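# Press the gauge pin on the magnet-marked post

## Task

Find the post of the checking fixture with the yellow magnet on it. Drive that post's gauge pin fully in and keep it fully in for at least one second; afterwards its spring may push it back out. Do not move the other three gauge pins, and do not displace the magnet.

## Robot and tools

Robot: two UR20-style arms, left_arm and right_arm, each ending in a Robotiq 2F-85 two-finger gripper with a wrist camera (cam_left_wrist, cam_right_wrist, both 896x504 pixels). Calibrated bases in the scene frame: left_arm at (+0.060, +0.928, 0) m, right_arm at (-0.064, -0.817, 0) m, each yawed very slightly.

Frames: the scene frame has its origin on the table top halfway between the arms, +z up, +x outward over the table, and left_arm on the +y side. Camera image sides do not match the arm names. Each arm's reported hand position (end_effector_position, metres), quaternion (wxyz) and velocities are in that arm's own base frame. Offsets you send are along the axes of that arm's current Hand target, i.e. the gripper's own axes: fingers point along +z, open and close along y, and a block sticks out about 10 cm toward +x. end_effector_position is the point between the closed pads; closed fingertips reach about 19 mm past it.

Row format (used by execute_actions and move): exactly 18 numbers, always for both arms, each in [-1, 1]. Order: left dx, dy, dz, rx, ry, rz, left gripper position, force_limit, speed, then the same nine for the right arm. The six pose numbers are offsets, not poses: measured from the Hand target as it stands when the action or move starts. 1.0 equals 0.6 m of travel or 180 degrees; rx, ry, rz form one rotation vector. Six zeros re-command the existing Hand target (so a repeated offset adds again). Gripper position: +1 fully open (85 mm), about -0.8 pads touching, -1 squeeze until blocked. force_limit sets grip strength and speed sets finger speed (about 20 mm/s at -1, 85 at 0, 150 at +1); both begin at +1. To leave a gripper unchanged, resend its previous three numbers; 0 is a real command. A new force_limit or speed only takes effect after a position change of at least 0.01.

execute_actions(actions, cameras): actions is a list of actions; each action is a table of 1 to 15 rows, each row lasting one 1/30 s step, and an action always lasts 15 steps (0.5 s), repeating its last row. All rows of one action count from that action's start pose. An empty list just reports state. cameras picks images: omitted or ["all"] gives all, [] none.

move(target, speed, blend, stop_force, zero, blocking, cameras): target is one 18-number row or a list of up to 15 rows; every row is an offset from the Hand targets at the move's start, not from the previous row. Paths are straight, finish together, take at least 0.5 s and are cut off at 10 s. speed is top path speed in m/s, 0.002 to 4.2 (default 0.25), one value or one per target; rotation is capped at twice that in rad/s. blend (m) rounds corners in a list. stop_force (N, 6 to 120, shared by both arms) ends an arm's path when its wrist sensor feels that much push opposing the motion; it is unreliable if the gripper rotates, and should be omitted when backing off a contact. zero (only with stop_force, default true) re-zeros moving arms first. blocking=false returns after 0.5 s but cannot be combined with stop_force. The result adds a move: line with the ending (done, off_target, moving, held, fault) and limits (paced = pose clipped, held = steps withheld). Paths do not avoid obstacles.

wait(seconds 0 to 10) lets time pass holding commands. stop brakes a running move. zoom_image(camera, region [x0, y0, x1, y1] in pixels, at most 504x504) enlarges part of the latest image of a wrist camera. zero_wrist_force(arm) tares that arm's force sensor. read_manual gives licence text. finished_scene(scene 1 to 3) ends the scene irreversibly.

Results show per arm: Hand target (last commanded pose, the base for next offsets; the gripper often rests a little short), end-effector pose and velocities, Joint positions, Joint torques (total drive output, including gravity), Wrist force and Wrist torque along gripper axes plus a line with the peak since the last report, gripper object_status (0 moving, 1 blocked while opening, 2 blocked while closing, 3 reached target or pads met) and position_measured in counts (3 open, about 130 = 40 mm, 230 pads touching). Time used tracks elapsed time.

Cautions: orientation commands are clipped to 32 degrees from the measured one per step. Arms are stiff, so aiming even slightly beyond a firm contact, or hitting fast, can trigger a force fault (about 150 N, plus or minus 25) or a torque fault (elbow 398 N m, wrists 98.4 N m), freezing the arm 10 s. Press the pin slowly with a guarded move, then back off. Keep paths away from an arm's own base, and keep the arms apart; a hard press between them can fail the scene. Long holds or stretched poses heat motors (warning at 70 °C, brakes at 85 °C). Do not knock the magnet, other pins, or anything off the table.

Each tool is called after "Request:" by a JSON object that holds its "op" and its "data".

## Session

Request:
{"op": "execute_actions", "data": {"actions": []}}

Scene clock: 0.00 s.
left_arm: end_effector_position=(+0.6452, +0.5338, +0.3687) position_measured=3 object_status=3 end_effector_quat_wxyz=(+0.054, +0.895, -0.431, +0.101) | right_arm: end_effector_position=(+1.0094, -0.4085, +0.1239) position_measured=3 object_status=3 end_effector_quat_wxyz=(+0.497, -0.362, -0.574, -0.541)
Joint positions: left_arm=[0.541 -1.507 2.094 -2.179 -1.799 -1.706] | right_arm=[2.693 -2.576 -1.22 -2.623 2.507 -0.374]
Joint velocities: within noise
Joint torques (N m): no reading
Motor temperatures (°C): left_arm=[24 36 26 39 35 34] | right_arm=[29 36 36 38 34 39]
Wrist force (N): no reading
Wrist torque (N m): no reading
Wrist force, peak (N): no reading
Hand target: left_arm +0.6452, +0.5338, +0.3687; +0.054, +0.895, -0.431, +0.101 | right_arm +1.0094, -0.4085, +0.1239; +0.497, -0.362, -0.574, -0.541
Tool commands: left_gripper/position=+1.0 left_gripper/force_limit=+1.0 left_gripper/speed=+1.0 right_gripper/position=+1.0 right_gripper/force_limit=+1.0 right_gripper/speed=+1.0

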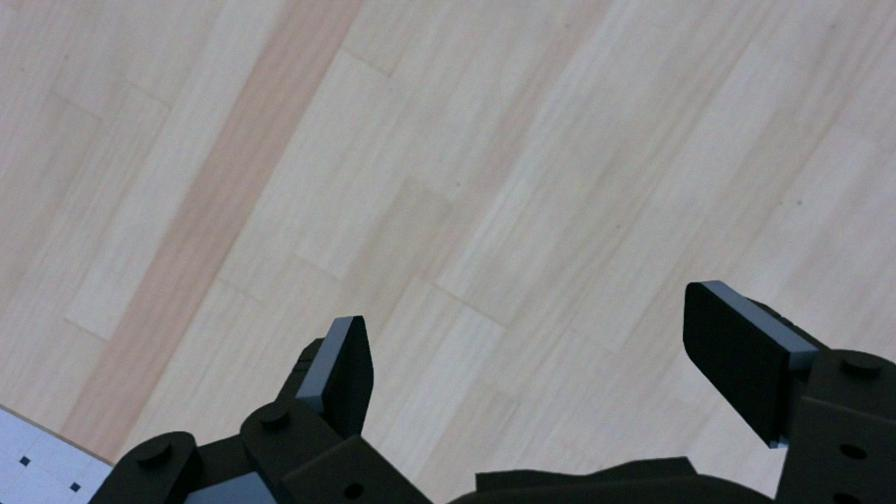

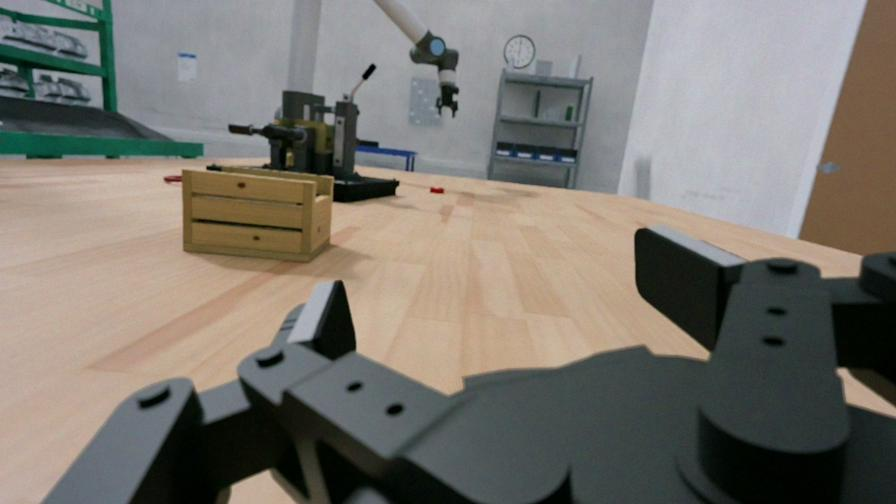

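Request:
{"op": "zoom_image", "data": {"camera": "cam_right_wrist", "region": [150, 50, 450, 219]}}

Request:
{"op": "zoom_image", "data": {"camera": "cam_left_wrist", "region": [0, 404, 178, 504]}}

Scaled by 1.680 from the camera's 896x504 image, which has a finer 1280x720 frame.

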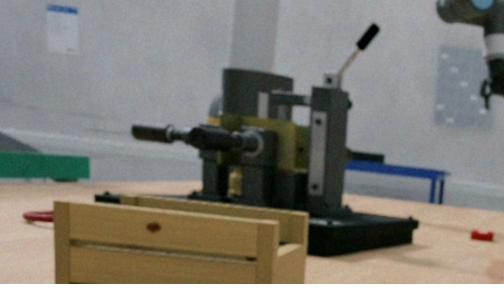

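Scaled by 2.831 from the camera's 896x504 image, which has a finer 1280x720 frame.

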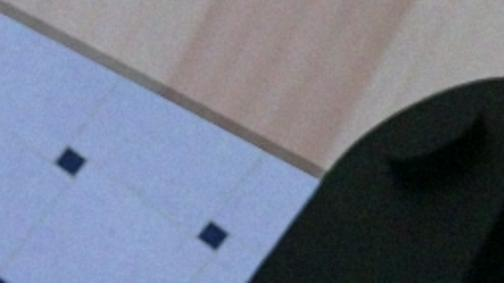

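Request:
{"op": "move", "data": {"target": [0.638,0.632,-0.101,0,0,0,1,1,1,0,0,0,0,0,0,1,1,1], "speed": 0.4}}

Scene clock: 3.47 s.
left_arm: end_effector_position=(+0.5735, +0.0177, +0.5180) position_measured=3 object_status=3 end_effector_quat_wxyz=(+0.054, +0.895, -0.431, +0.101) end_effector_velocity=(+0.000, -0.002, +0.001) end_effector_angular_velocity=(+0.001, +0.000, -0.003) | right_arm: end_effector_position=(+1.0094, -0.4085, +0.1239) position_measured=3 object_status=3 end_effector_quat_wxyz=(+0.497, -0.362, -0.574, -0.541)
Joint positions: left_arm=[-0.237 -2.005 2.283 -2.026 -1.718 -2.494] | right_arm=[2.693 -2.576 -1.22 -2.623 2.507 -0.374]
Joint velocities: left_arm=[-0.005 0 -0.001 0.001 0.001 -0.002] | right_arm=[within noise]
Joint torques (N m): left_arm=[-20.45 -28.14 -129.52 -6.88 5.99 -5.28] | right_arm=[1.99 250.54 72.23 -2.44 0.94 -0.14]
Motor temperatures (°C): left_arm=[24 36 26 39 35 34] | right_arm=[29 36 36 38 34 39]
Wrist force (N): left_arm=[-0.3 -0.3 0.3] | right_arm=[-0.1 0.0 0.2]
Wrist torque (N m): left_arm=[-0.13 0.01 -0.04] | right_arm=[0.00 0.01 0.00]
Wrist force, peak (N): left_arm=[-2.8 -3.3 0.6] | right_arm=[0.1 0.2 0.6]
Hand target: left_arm +0.5735, +0.0175, +0.5181; +0.054, +0.895, -0.431, +0.101 | right_arm +1.0094, -0.4085, +0.1239; +0.497, -0.362, -0.574, -0.541
Off the commanded pose: left_arm 0.000 m, 0 deg | right_arm 0.000 m, 0 deg.
move: done
camera_calibration:
cam_left_wrist: T_world_to_cam=[[-0.854395, -0.519376, -0.0160802, 0.524305], [-0.518451, 0.849978, 0.0935224, 0.257117], [-0.0349055, 0.0882418, -0.995487, 0.660152], [0, 0, 0, 1]] pos_world=[0.604309, -0.00448488, 0.641558]

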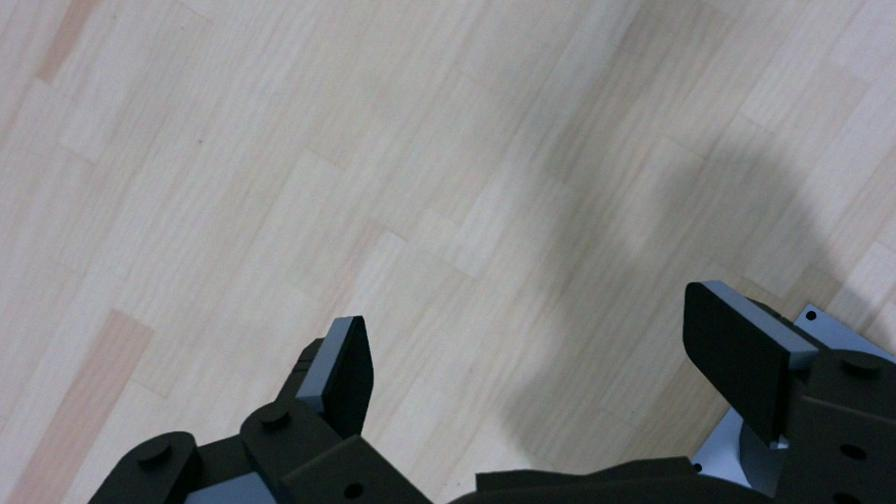

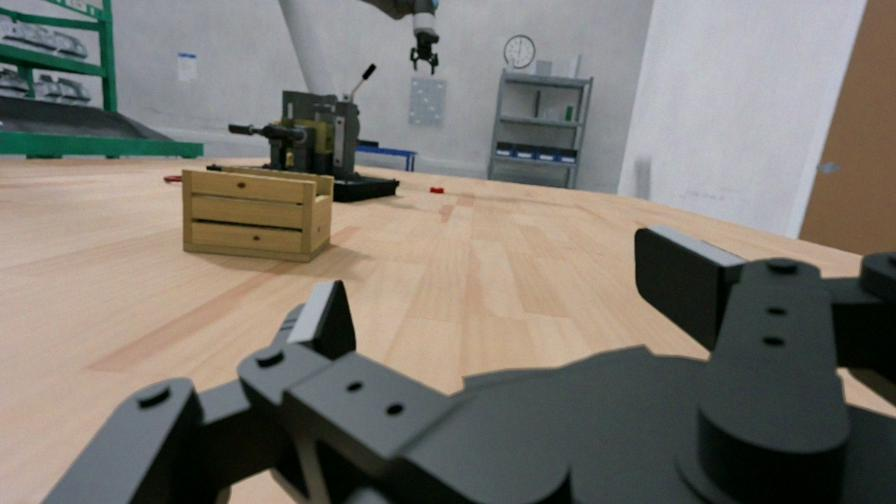

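Request:
{"op": "move", "data": {"target": [0.638,0.632,-0.101,0,0,0,1,1,1,0,0,0,0,0,0,1,1,1], "speed": 0.4, "cameras": ["cam_left_wrist"]}}

Scene clock: 5.63 s.
left_arm: end_effector_position=(+0.5018, -0.4985, +0.6674) position_measured=3 object_status=3 end_effector_quat_wxyz=(+0.054, +0.895, -0.431, +0.101) | right_arm: end_effector_position=(+1.0094, -0.4085, +0.1239) position_measured=3 object_status=3 end_effector_quat_wxyz=(+0.497, -0.362, -0.574, -0.541)
Joint positions: left_arm=[-1.087 -1.9 2.027 -1.924 -1.537 -3.328] | right_arm=[2.693 -2.576 -1.22 -2.623 2.507 -0.374]
Joint velocities: within noise
Joint torques (N m): left_arm=[-6.44 -4.66 -132.38 -8.27 5.49 -4] | right_arm=[3.69 247.98 71.54 -2.17 1.28 0.69]
Motor temperatures (°C): left_arm=[24 36 26 39 35 34] | right_arm=[29 36 36 38 34 39]
Wrist force (N): left_arm=[0.2 -0.4 0.0] | right_arm=[0.0 0.2 -0.1]
Wrist torque (N m): left_arm=[-0.09 0.00 0.02] | right_arm=[0.04 -0.01 0.00]
Wrist force, peak (N): left_arm=[-3.0 -3.1 1.3] | right_arm=[0.1 0.5 0.5]
Hand target: left_arm +0.5018, -0.4987, +0.6674; +0.054, +0.895, -0.431, +0.101 | right_arm +1.0094, -0.4085, +0.1239; +0.497, -0.362, -0.574, -0.541
Off the commanded pose: left_arm 0.000 m, 0 deg | right_arm 0.000 m, 0 deg.
move: done
camera_calibration:
cam_left_wrist: T_world_to_cam=[[-0.854395, -0.519376, -0.0160802, 0.197398], [-0.518451, 0.849978, 0.0935224, 0.644645], [-0.0349055, 0.0882418, -0.995487, 0.851917], [0, 0, 0, 1]] pos_world=[0.532609, -0.520585, 0.790958]
Images, in order (width x height): cam_left_wrist 896x504.

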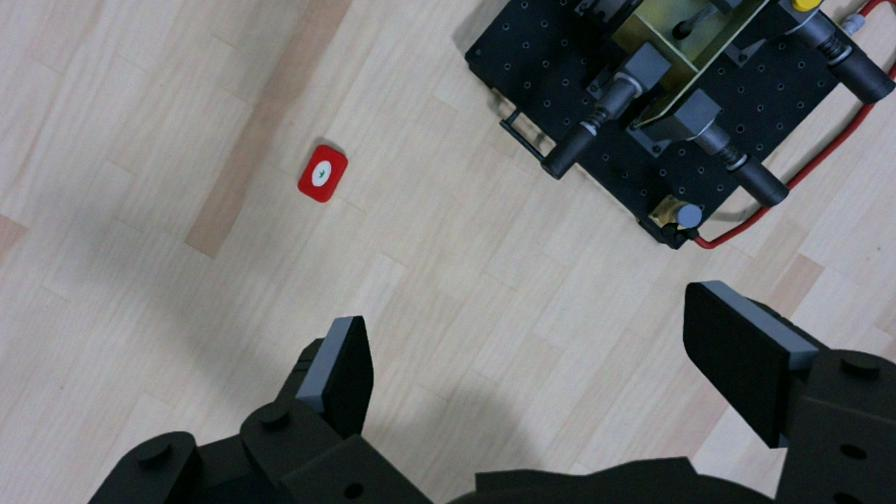

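Request:
{"op": "move", "data": {"target": [0.127,0.423,0.034,0,0,0,1,1,1,0,0,0,0,0,0,1,1,1], "speed": 0.3, "cameras": ["cam_left_wrist"]}}

Request:
{"op": "zoom_image", "data": {"camera": "cam_left_wrist", "region": [200, 0, 700, 280]}}

Scene clock: 7.43 s.
left_arm: end_effector_position=(+0.3525, -0.7184, +0.6673) position_measured=3 object_status=3 end_effector_quat_wxyz=(+0.054, +0.895, -0.431, +0.101) | right_arm: end_effector_position=(+1.0094, -0.4085, +0.1239) position_measured=3 object_status=3 end_effector_quat_wxyz=(+0.497, -0.362, -0.574, -0.541)
Joint positions: left_arm=[-1.414 -1.779 1.94 -1.936 -1.467 -3.648] | right_arm=[2.693 -2.576 -1.22 -2.623 2.507 -0.374]
Joint velocities: within noise
Joint torques (N m): left_arm=[-18.39 -20.22 -130.27 -13.02 5.96 -3.5] | right_arm=[-4.16 253.04 76.12 -1.98 2.38 1.26]
Motor temperatures (°C): left_arm=[24 36 26 39 35 34] | right_arm=[29 36 36 38 34 39]
Wrist force (N): left_arm=[0.6 -0.5 0.1] | right_arm=[0.4 -0.1 0.4]
Wrist torque (N m): left_arm=[-0.04 -0.06 0.02] | right_arm=[-0.02 -0.06 0.00]
Wrist force, peak (N): left_arm=[-1.0 -3.7 -0.4] | right_arm=[0.2 0.4 0.5]
Hand target: left_arm +0.3524, -0.7186, +0.6672; +0.054, +0.895, -0.431, +0.101 | right_arm +1.0094, -0.4085, +0.1239; +0.497, -0.362, -0.574, -0.541
Off the commanded pose: left_arm 0.000 m, 0 deg | right_arm 0.000 m, 0 deg.
move: done
camera_calibration:
cam_left_wrist: T_world_to_cam=[[-0.854394, -0.519378, -0.0160804, -0.0443771], [-0.518453, 0.849977, 0.0935224, 0.75416], [-0.0349055, 0.0882418, -0.995487, 0.86601], [0, 0, 0, 1]] pos_world=[0.383309, -0.740485, 0.790858]
Images, in order (width x height): cam_left_wrist 896x504.

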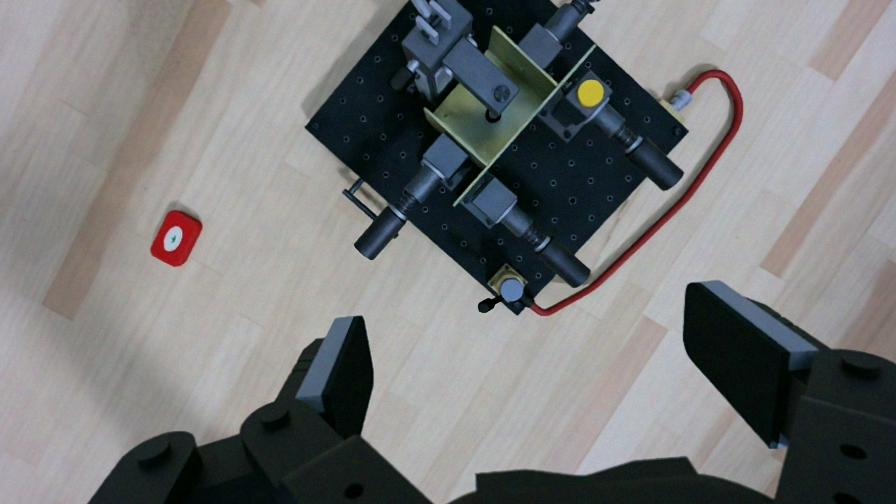

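Scaled by 1.008 from the camera's 896x504 image, which has a finer 1280x720 frame.

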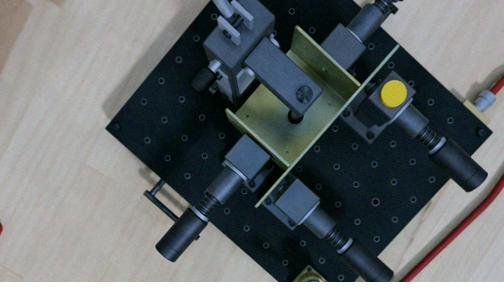

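Request:
{"op": "zoom_image", "data": {"camera": "cam_left_wrist", "region": [530, 50, 710, 200]}}

Request:
{"op": "zoom_image", "data": {"camera": "cam_left_wrist", "region": [340, 120, 620, 300]}}

Scaled by 2.800 from the camera's 896x504 image, which has a finer 1280x720 frame.

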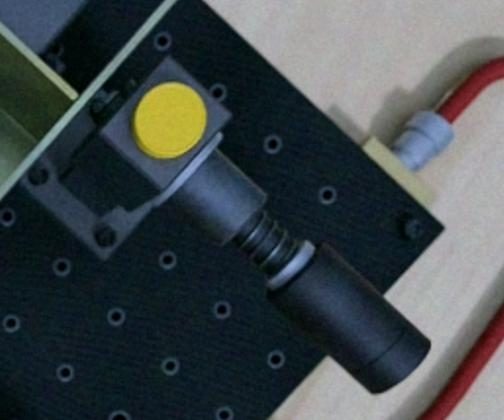

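Scaled by 1.800 from the camera's 896x504 image, which has a finer 1280x720 frame.

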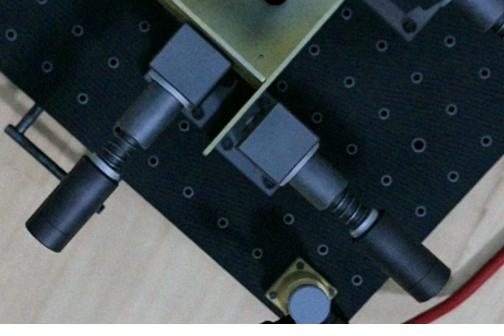

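Request:
{"op": "move", "data": {"target": [-0.133,0.517,0.551,-0.0861,-0.0377,0.758,-1,1,1,0,0,0,0,0,0,1,1,1], "speed": 0.6, "cameras": ["cam_left_wrist"]}}

Scene clock: 12.97 s.
left_arm: end_effector_position=(+0.1057, -0.9117, +0.3301) position_measured=235 object_status=3 end_effector_quat_wxyz=(-0.001, +0.075, +0.997, +0.000) | right_arm: end_effector_position=(+1.0094, -0.4085, +0.1239) position_measured=3 object_status=3 end_effector_quat_wxyz=(+0.497, -0.362, -0.574, -0.541)
Joint positions: left_arm=[-1.676 -1.407 2.021 -2.185 -1.572 -1.526] | right_arm=[2.693 -2.576 -1.22 -2.623 2.507 -0.374]
Joint velocities: within noise
Joint torques (N m): left_arm=[-22.64 -96.67 -110.9 -13.64 5.71 3.49] | right_arm=[1.09 258.09 73.24 -0.61 3.36 2.6]
Motor temperatures (°C): left_arm=[24 36 26 39 35 34] | right_arm=[29 36 36 38 34 39]
Wrist force (N): left_arm=[0.2 -0.2 -0.4] | right_arm=[0.0 0.3 0.2]
Wrist torque (N m): left_arm=[-0.12 -0.14 0.03] | right_arm=[0.05 0.00 0.00]
Wrist force, peak (N): left_arm=[0.6 -2.1 -1.6] | right_arm=[0.3 0.7 0.4]
Hand target: left_arm +0.1056, -0.9117, +0.3301; -0.001, +0.075, +0.997, +0.000 | right_arm +1.0094, -0.4085, +0.1239; +0.497, -0.362, -0.574, -0.541
Off the commanded pose: left_arm 0.000 m, 0 deg | right_arm 0.000 m, 0 deg.
move: done
camera_calibration:
cam_left_wrist: T_world_to_cam=[[0.275021, 0.96143, 0.00397738, 0.862993], [0.912082, -0.262209, 0.315203, -0.416266], [0.304088, -0.0830598, -0.949016, 0.331504], [0, 0, 0, 1]] pos_world=[0.0415206, -0.911322, 0.442378]
Images, in order (width x height): cam_left_wrist 896x504.

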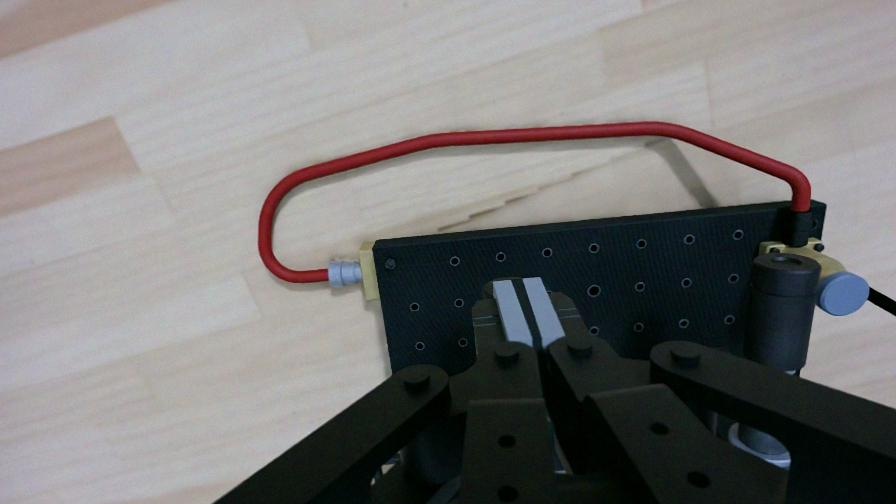

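Request:
{"op": "move", "data": {"target": [0,0,0,0,0,1,-1,1,1,0,0,0,0,0,0,1,1,1], "speed": 0.8, "cameras": ["cam_left_wrist"]}}

Request:
{"op": "zoom_image", "data": {"camera": "cam_left_wrist", "region": [350, 50, 650, 350]}}

Scene clock: 16.23 s.
left_arm: end_effector_position=(+0.1057, -0.9117, +0.3301) position_measured=235 object_status=3 end_effector_quat_wxyz=(+0.000, +0.997, -0.075, -0.001) | right_arm: end_effector_position=(+1.0094, -0.4085, +0.1239) position_measured=3 object_status=3 end_effector_quat_wxyz=(+0.497, -0.362, -0.574, -0.541)
Joint positions: left_arm=[-1.676 -1.407 2.021 -2.185 -1.572 -4.667] | right_arm=[2.693 -2.576 -1.22 -2.623 2.507 -0.374]
Joint velocities: within noise
Joint torques (N m): left_arm=[-17.25 -143.58 -71.02 -6.48 5.78 -4.93] | right_arm=[-2.4 255.97 74.24 -0.7 2.68 4.13]
Motor temperatures (°C): left_arm=[24 36 26 39 35 34] | right_arm=[29 36 36 37 34 39]
Wrist force (N): left_arm=[0.5 0.3 -0.6] | right_arm=[0.1 0.2 0.1]
Wrist torque (N m): left_arm=[0.00 -0.21 0.01] | right_arm=[0.03 -0.02 -0.01]
Wrist force, peak (N): left_arm=[0.4 -0.3 -0.9] | right_arm=[0.2 0.7 0.1]
Hand target: left_arm +0.1056, -0.9117, +0.3301; +0.000, +0.997, -0.075, -0.001 | right_arm +1.0094, -0.4085, +0.1239; +0.497, -0.362, -0.574, -0.541
Off the commanded pose: left_arm 0.000 m, 0 deg | right_arm 0.000 m, 0 deg.
move: done
camera_calibration:
cam_left_wrist: T_world_to_cam=[[-0.275447, -0.961309, 0.0036409, -0.831675], [-0.911348, 0.262333, 0.317218, 0.25394], [-0.305899, 0.0840587, -0.948346, 0.548011], [0, 0, 0, 1]] pos_world=[0.169981, -0.912179, 0.442177]
Images, in order (width x height): cam_left_wrist 896x504.

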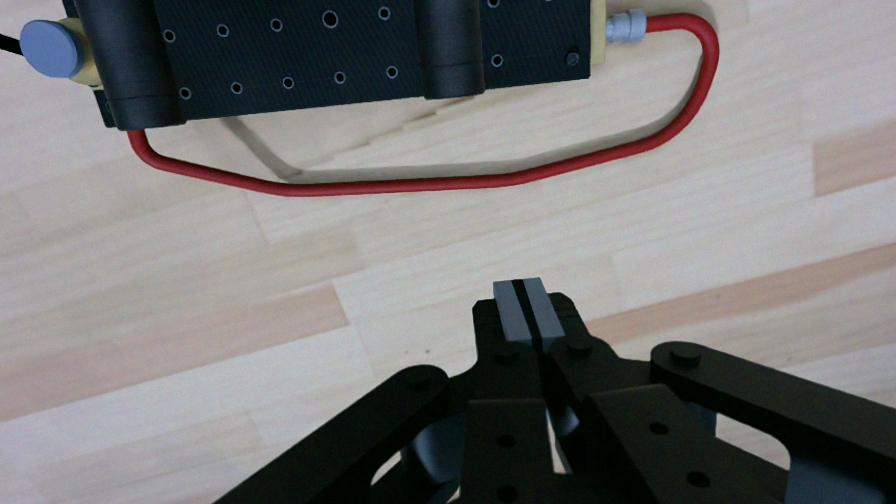

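Scaled by 1.680 from the camera's 896x504 image, which has a finer 1280x720 frame.

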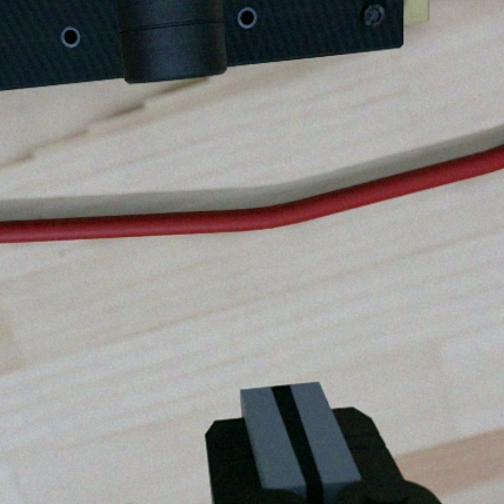

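Request:
{"op": "move", "data": {"target": [0.044,-0.0095,0.263,0,0,0,-1,1,1,0,0,0,0,0,0,1,1,1], "speed": 0.3, "stop_force": 20, "cameras": ["cam_left_wrist"]}}

Request:
{"op": "zoom_image", "data": {"camera": "cam_left_wrist", "region": [350, 50, 650, 350]}}

Scene clock: 19.17 s.
left_arm: end_effector_position=(+0.1324, -0.9099, +0.1723) position_measured=235 object_status=3 end_effector_quat_wxyz=(+0.000, +0.997, -0.075, -0.001) | right_arm: end_effector_position=(+1.0094, -0.4085, +0.1239) position_measured=3 object_status=3 end_effector_quat_wxyz=(+0.497, -0.362, -0.574, -0.541)
Joint positions: left_arm=[-1.646 -1.265 2.119 -2.424 -1.572 -4.638] | right_arm=[2.693 -2.576 -1.22 -2.623 2.507 -0.374]
Joint velocities: within noise
Joint torques (N m): left_arm=[17.24 -114.08 -55.41 -12.24 -4.65 2.22] | right_arm=[-1.92 256.75 75.22 -0.78 3.7 4.18]
Motor temperatures (°C): left_arm=[24 36 26 39 35 34] | right_arm=[29 36 36 37 34 39]
Wrist force (N): left_arm=[-0.1 -0.3 -0.1] | right_arm=[0.3 0.1 0.4]
Wrist torque (N m): left_arm=[-0.13 -0.07 0.02] | right_arm=[0.02 -0.05 0.00]
Wrist force, peak (N): left_arm=[0.1 -0.2 -4.1] | right_arm=[0.2 0.5 0.8]
Hand target: left_arm +0.1324, -0.9099, +0.1723; +0.000, +0.997, -0.075, -0.001 | right_arm +1.0094, -0.4085, +0.1239; +0.497, -0.362, -0.574, -0.541
Off the commanded pose: left_arm 0.000 m, 0 deg | right_arm 0.000 m, 0 deg.
move: done
camera_calibration:
cam_left_wrist: T_world_to_cam=[[-0.275218, -0.961375, 0.00365951, -0.822099], [-0.911416, 0.262124, 0.317194, 0.32778], [-0.305901, 0.0839621, -0.948354, 0.406324], [0, 0, 0, 1]] pos_world=[0.196782, -0.91038, 0.284377]
Images, in order (width x height): cam_left_wrist 896x504.

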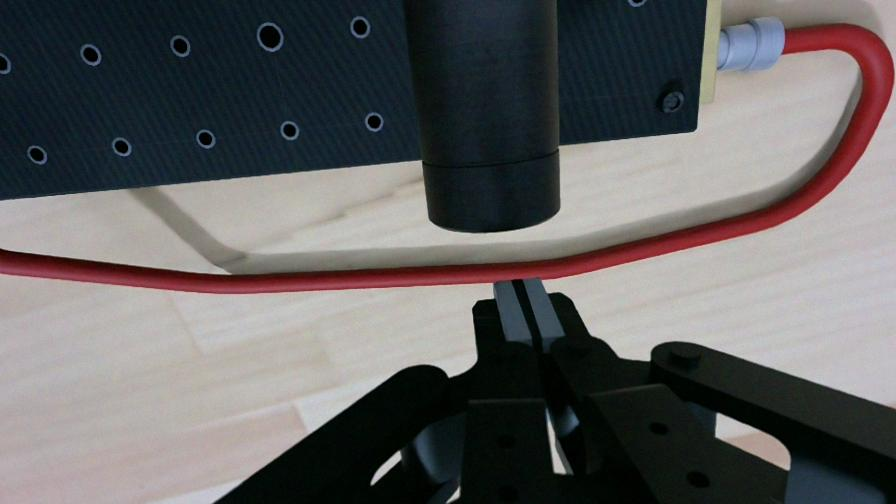

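Scaled by 1.680 from the camera's 896x504 image, which has a finer 1280x720 frame.

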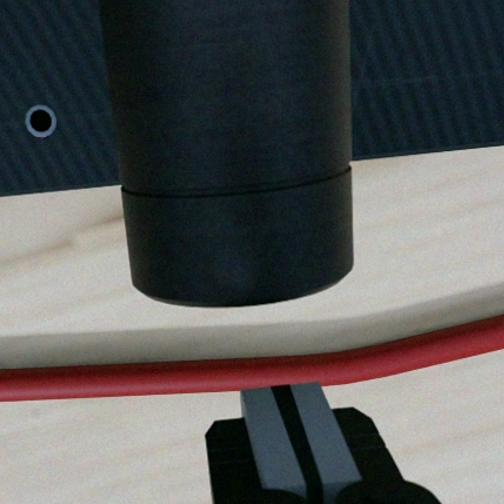

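Request:
{"op": "move", "data": {"target": [[0.01,-0.010,0,0,0,0,-1,1,1,0,0,0,0,0,0,1,1,1],[0.1,-0.009,0,0,0,0,-1,1,1,0,0,0,0,0,0,1,1,1]], "speed": [0.1,0.03], "stop_force": 50, "cameras": ["cam_left_wrist"]}}

Request:
{"op": "wait", "data": {"seconds": 1, "cameras": ["cam_left_wrist"]}}

Scene clock: 23.33 s.
left_arm: end_effector_position=(+0.1741, -0.9106, +0.1722) position_measured=235 object_status=3 end_effector_quat_wxyz=(+0.000, +0.997, -0.075, -0.001) | right_arm: end_effector_position=(+1.0094, -0.4085, +0.1239) position_measured=3 object_status=3 end_effector_quat_wxyz=(+0.497, -0.362, -0.574, -0.541)
Joint positions: left_arm=[-1.6 -1.258 2.108 -2.421 -1.572 -4.592] | right_arm=[2.693 -2.576 -1.22 -2.623 2.507 -0.374]
Joint velocities: within noise
Joint torques (N m): left_arm=[18.03 -175.71 -60.25 -8.34 9.82 -4.24] | right_arm=[-0.25 256.26 75 -0.28 3.87 3.93]
Motor temperatures (°C): left_arm=[24 36 26 39 35 34] | right_arm=[29 36 36 37 34 39]
Wrist force (N): left_arm=[-45.1 6.0 6.1] | right_arm=[-0.1 0.1 0.2]
Wrist torque (N m): left_arm=[-0.08 0.15 0.32] | right_arm=[0.01 0.02 0.00]
Wrist force, peak (N): left_arm=[-134.5 -20.2 -27.7] | right_arm=[0.1 0.3 0.8]
Hand target: left_arm +0.1741, -0.9105, +0.1722; +0.000, +0.997, -0.075, -0.001 (not the last commanded pose) | right_arm +1.0094, -0.4085, +0.1239; +0.497, -0.362, -0.574, -0.541
Off the commanded pose: left_arm 0.019 m, 0 deg | right_arm 0.000 m, 0 deg.
move: contact (left_arm); path passed 1 of 2 targets
camera_calibration:
cam_left_wrist: T_world_to_cam=[[-0.275312, -0.961348, 0.00375232, -0.811274], [-0.911317, 0.262223, 0.317397, 0.36601], [-0.306112, 0.0839635, -0.948285, 0.419076], [0, 0, 0, 1]] pos_world=[0.238482, -0.911079, 0.284278]
Images, in order (width x height): cam_left_wrist 896x504.

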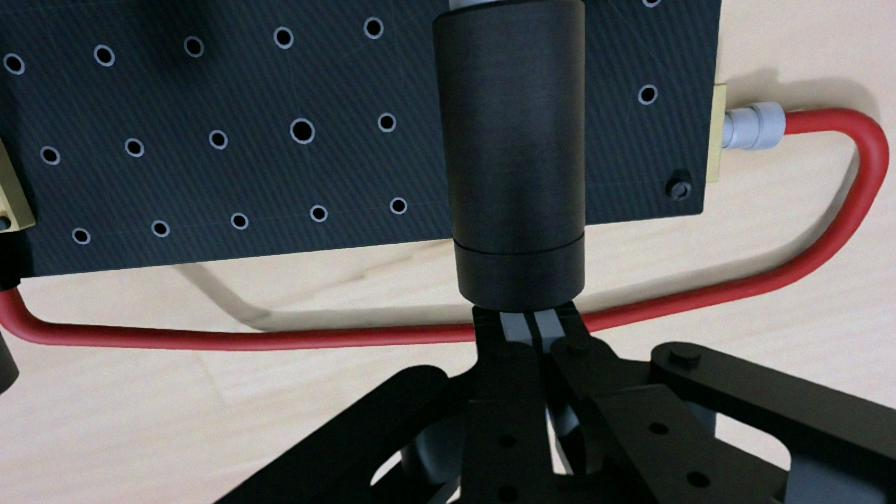

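Scene clock: 24.33 s.
left_arm: end_effector_position=(+0.1741, -0.9105, +0.1722) position_measured=235 object_status=3 end_effector_quat_wxyz=(+0.000, +0.997, -0.075, -0.001) | right_arm: end_effector_position=(+1.0094, -0.4085, +0.1239) position_measured=3 object_status=3 end_effector_quat_wxyz=(+0.497, -0.362, -0.574, -0.541)
Joint positions: left_arm=[-1.6 -1.258 2.108 -2.421 -1.572 -4.592] | right_arm=[2.693 -2.576 -1.22 -2.623 2.507 -0.374]
Joint velocities: within noise
Joint torques (N m): left_arm=[11.79 -170.74 -62.33 -6.39 9.23 -3.97] | right_arm=[-10.88 252.33 76.64 -0.01 3.51 3.44]
Motor temperatures (°C): left_arm=[24 36 26 39 35 34] | right_arm=[29 36 36 37 34 39]
Wrist force (N): left_arm=[-42.6 8.4 6.4] | right_arm=[0.3 0.4 0.1]
Wrist torque (N m): left_arm=[-0.08 0.08 0.34] | right_arm=[0.07 -0.05 0.00]
Wrist force, peak (N): left_arm=[-44.6 6.4 6.4] | right_arm=[0.0 0.6 0.5]
Hand target: left_arm +0.1741, -0.9105, +0.1722; +0.000, +0.997, -0.075, -0.001 (not the last commanded pose) | right_arm +1.0094, -0.4085, +0.1239; +0.497, -0.362, -0.574, -0.541
Tool commands: left_gripper/position=-1.0 left_gripper/force_limit=+1.0 left_gripper/speed=+1.0 right_gripper/position=+1.0 right_gripper/force_limit=+1.0 right_gripper/speed=+1.0
Off the commanded pose: left_arm 0.019 m, 0 deg | right_arm 0.000 m, 0 deg.
wait: 1.00 s; at rest by 0.17 s
camera_calibration:
cam_left_wrist: T_world_to_cam=[[-0.275312, -0.961348, 0.00375232, -0.811177], [-0.911317, 0.262223, 0.317397, 0.365984], [-0.306112, 0.0839635, -0.948285, 0.419068], [0, 0, 0, 1]] pos_world=[0.238482, -0.910979, 0.284278]
Images, in order (width x height): cam_left_wrist 896x504.

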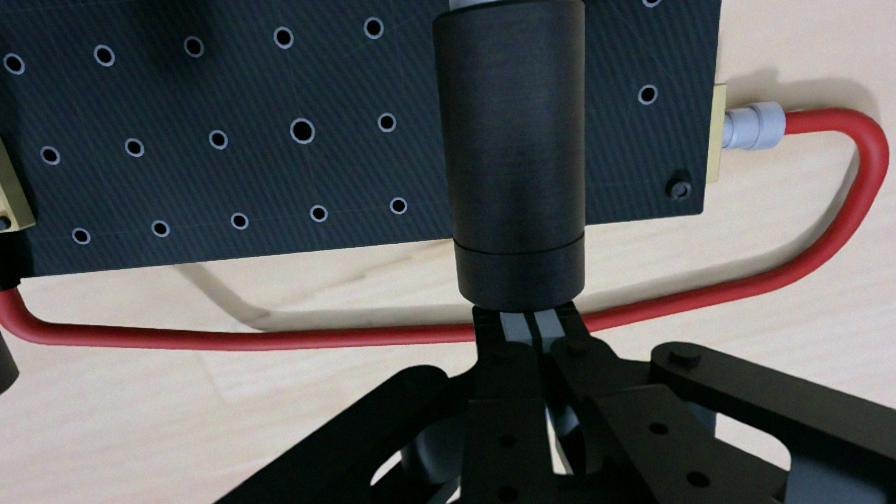

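Request:
{"op": "move", "data": {"target": [-0.005,0,0,0,0,0,-1,1,1,0,0,0,0,0,0,1,1,1], "speed": 0.05, "cameras": []}}

Request:
{"op": "move", "data": {"target": [-0.015,0,0,0,0,0,-1,1,1,0,0,0,0,0,0,1,1,1], "speed": 0.05, "cameras": []}}

Request:
{"op": "move", "data": {"target": [-0.01,0,0,0,0,0,-1,1,1,0,0,0,0,0,0,1,1,1], "speed": 0.05, "cameras": []}}

Request:
{"op": "move", "data": {"target": [-0.05,0,0,0,0,0,-1,1,1,0,0,0,0,0,0,1,1,1], "speed": 0.05}}

Scene clock: 25.40 s.
left_arm: end_effector_position=(+0.1712, -0.9101, +0.1722) position_measured=235 object_status=3 end_effector_quat_wxyz=(+0.000, +0.997, -0.075, -0.001) | right_arm: end_effector_position=(+1.0094, -0.4085, +0.1239) position_measured=3 object_status=3 end_effector_quat_wxyz=(+0.497, -0.362, -0.574, -0.541)
Joint positions: left_arm=[-1.603 -1.259 2.11 -2.421 -1.572 -4.595] | right_arm=[2.693 -2.576 -1.22 -2.623 2.507 -0.374]
Joint velocities: within noise
Joint torques (N m): left_arm=[-9.36 -161.64 -53.28 -13.64 8.9 -4.73] | right_arm=[-8.96 253.49 73.12 -1.03 3.4 3.74]
Motor temperatures (°C): left_arm=[24 36 26 39 35 34] | right_arm=[29 36 36 37 34 39]
Wrist force (N): left_arm=[-14.2 5.6 -1.7] | right_arm=[0.2 0.5 0.1]
Wrist torque (N m): left_arm=[1.13 0.62 0.11] | right_arm=[0.08 -0.04 0.00]
Wrist force, peak (N): left_arm=[-42.7 8.7 6.5] | right_arm=[-0.5 0.4 0.0]
Hand target: left_arm +0.1711, -0.9101, +0.1722; +0.000, +0.997, -0.075, -0.001 | right_arm +1.0094, -0.4085, +0.1239; +0.497, -0.362, -0.574, -0.541
Off the commanded pose: left_arm 0.000 m, 0 deg | right_arm 0.000 m, 0 deg.
move: done
No camera images: "cameras" was empty.

Scene clock: 26.13 s.
left_arm: end_effector_position=(+0.1624, -0.9088, +0.1722) position_measured=235 object_status=3 end_effector_quat_wxyz=(+0.000, +0.997, -0.075, -0.001) | right_arm: end_effector_position=(+1.0094, -0.4085, +0.1239) position_measured=3 object_status=3 end_effector_quat_wxyz=(+0.497, -0.362, -0.574, -0.541)
Joint positions: left_arm=[-1.613 -1.262 2.114 -2.422 -1.572 -4.605] | right_arm=[2.693 -2.576 -1.22 -2.623 2.507 -0.374]
Joint velocities: within noise
Joint torques (N m): left_arm=[-21.84 -163.81 -54.52 -14.3 6.89 -4.03] | right_arm=[-4.22 253.34 74.61 -0.47 3.52 3.56]
Motor temperatures (°C): left_arm=[24 36 26 39 35 34] | right_arm=[29 36 36 37 34 39]
Wrist force (N): left_arm=[-11.3 5.2 0.7] | right_arm=[0.0 0.2 0.3]
Wrist torque (N m): left_arm=[1.20 0.55 0.07] | right_arm=[0.04 0.01 0.00]
Wrist force, peak (N): left_arm=[-14.2 5.5 -2.0] | right_arm=[0.2 0.5 0.5]
Hand target: left_arm +0.1622, -0.9088, +0.1722; +0.000, +0.997, -0.075, -0.001 | right_arm +1.0094, -0.4085, +0.1239; +0.497, -0.362, -0.574, -0.541
Off the commanded pose: left_arm 0.000 m, 0 deg | right_arm 0.000 m, 0 deg.
move: done
No camera images: "cameras" was empty.

Scene clock: 26.83 s.
left_arm: end_effector_position=(+0.1565, -0.9079, +0.1722) position_measured=235 object_status=3 end_effector_quat_wxyz=(+0.000, +0.997, -0.075, -0.001) | right_arm: end_effector_position=(+1.0094, -0.4085, +0.1239) position_measured=3 object_status=3 end_effector_quat_wxyz=(+0.497, -0.362, -0.574, -0.541)
Joint positions: left_arm=[-1.62 -1.263 2.117 -2.423 -1.572 -4.611] | right_arm=[2.693 -2.576 -1.22 -2.623 2.507 -0.374]
Joint velocities: within noise
Joint torques (N m): left_arm=[-11.64 -165.54 -54.33 -14.09 4.91 -5.03] | right_arm=[-3.34 253.16 76.07 -1.58 3.25 4.09]
Motor temperatures (°C): left_arm=[24 36 26 39 35 34] | right_arm=[29 36 36 37 34 39]
Wrist force (N): left_arm=[-9.7 6.0 0.2] | right_arm=[0.1 0.1 0.2]
Wrist torque (N m): left_arm=[1.27 0.60 0.06] | right_arm=[0.02 -0.01 0.00]
Wrist force, peak (N): left_arm=[-11.5 4.9 0.7] | right_arm=[-0.1 0.5 0.5]
Hand target: left_arm +0.1563, -0.9079, +0.1722; +0.000, +0.997, -0.075, -0.001 | right_arm +1.0094, -0.4085, +0.1239; +0.497, -0.362, -0.574, -0.541
Off the commanded pose: left_arm 0.000 m, 0 deg | right_arm 0.000 m, 0 deg.
move: done
No camera images: "cameras" was empty.

Scene clock: 27.80 s.
left_arm: end_effector_position=(+0.1268, -0.9034, +0.1723) position_measured=235 object_status=3 end_effector_quat_wxyz=(+0.000, +0.997, -0.075, -0.001) | right_arm: end_effector_position=(+1.0094, -0.4085, +0.1239) position_measured=3 object_status=3 end_effector_quat_wxyz=(+0.497, -0.362, -0.574, -0.541)
Joint positions: left_arm=[-1.653 -1.272 2.129 -2.428 -1.572 -4.645] | right_arm=[2.693 -2.576 -1.22 -2.623 2.507 -0.374]
Joint velocities: within noise
Joint torques (N m): left_arm=[-17.69 -158.96 -52.64 -13.1 -3.04 -3.06] | right_arm=[-6.89 254.66 75.18 -0.14 3.67 4.05]
Motor temperatures (°C): left_arm=[24 36 26 39 35 34] | right_arm=[29 36 36 37 34 39]
Wrist force (N): left_arm=[-3.7 6.8 0.1] | right_arm=[0.1 0.3 0.3]
Wrist torque (N m): left_arm=[1.16 0.58 0.02] | right_arm=[0.05 -0.02 0.00]
Wrist force, peak (N): left_arm=[-9.3 5.5 0.7] | right_arm=[-0.1 0.3 0.5]
Hand target: left_arm +0.1266, -0.9034, +0.1723; +0.000, +0.997, -0.075, -0.001 | right_arm +1.0094, -0.4085, +0.1239; +0.497, -0.362, -0.574, -0.541
Off the commanded pose: left_arm 0.000 m, 0 deg | right_arm 0.000 m, 0 deg.
move: done
camera_calibration:
cam_left_wrist: T_world_to_cam=[[-0.275312, -0.961348, 0.00375232, -0.817375], [-0.911317, 0.262223, 0.317397, 0.320985], [-0.306112, 0.0839635, -0.948285, 0.404088], [0, 0, 0, 1]] pos_world=[0.191182, -0.903879, 0.284378]

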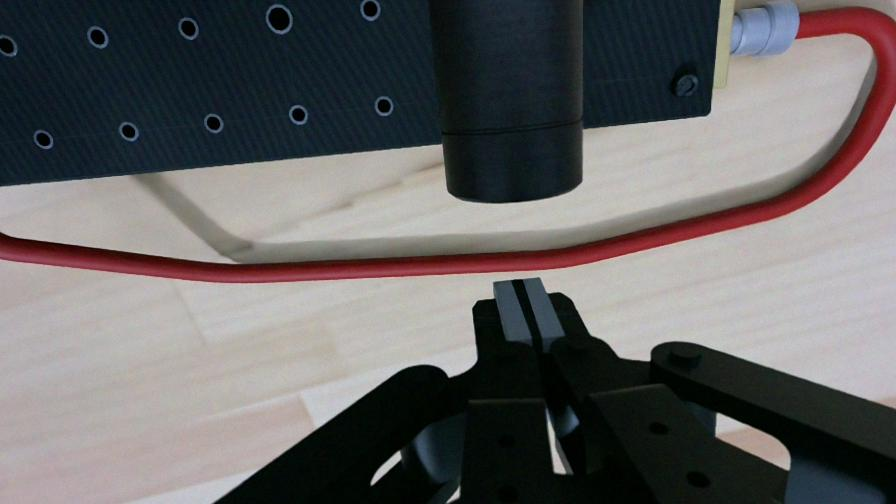

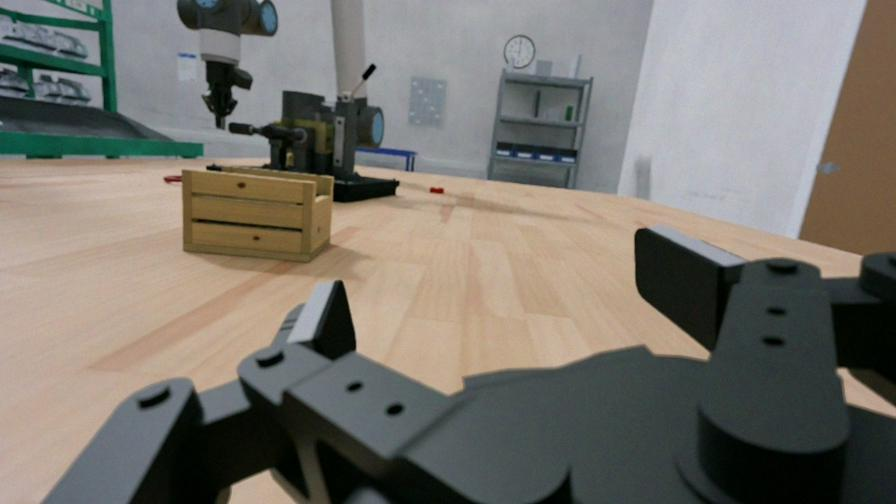

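Request:
{"op": "finished_scene", "data": {"scene": 1}}

The scene is finished: the task was done.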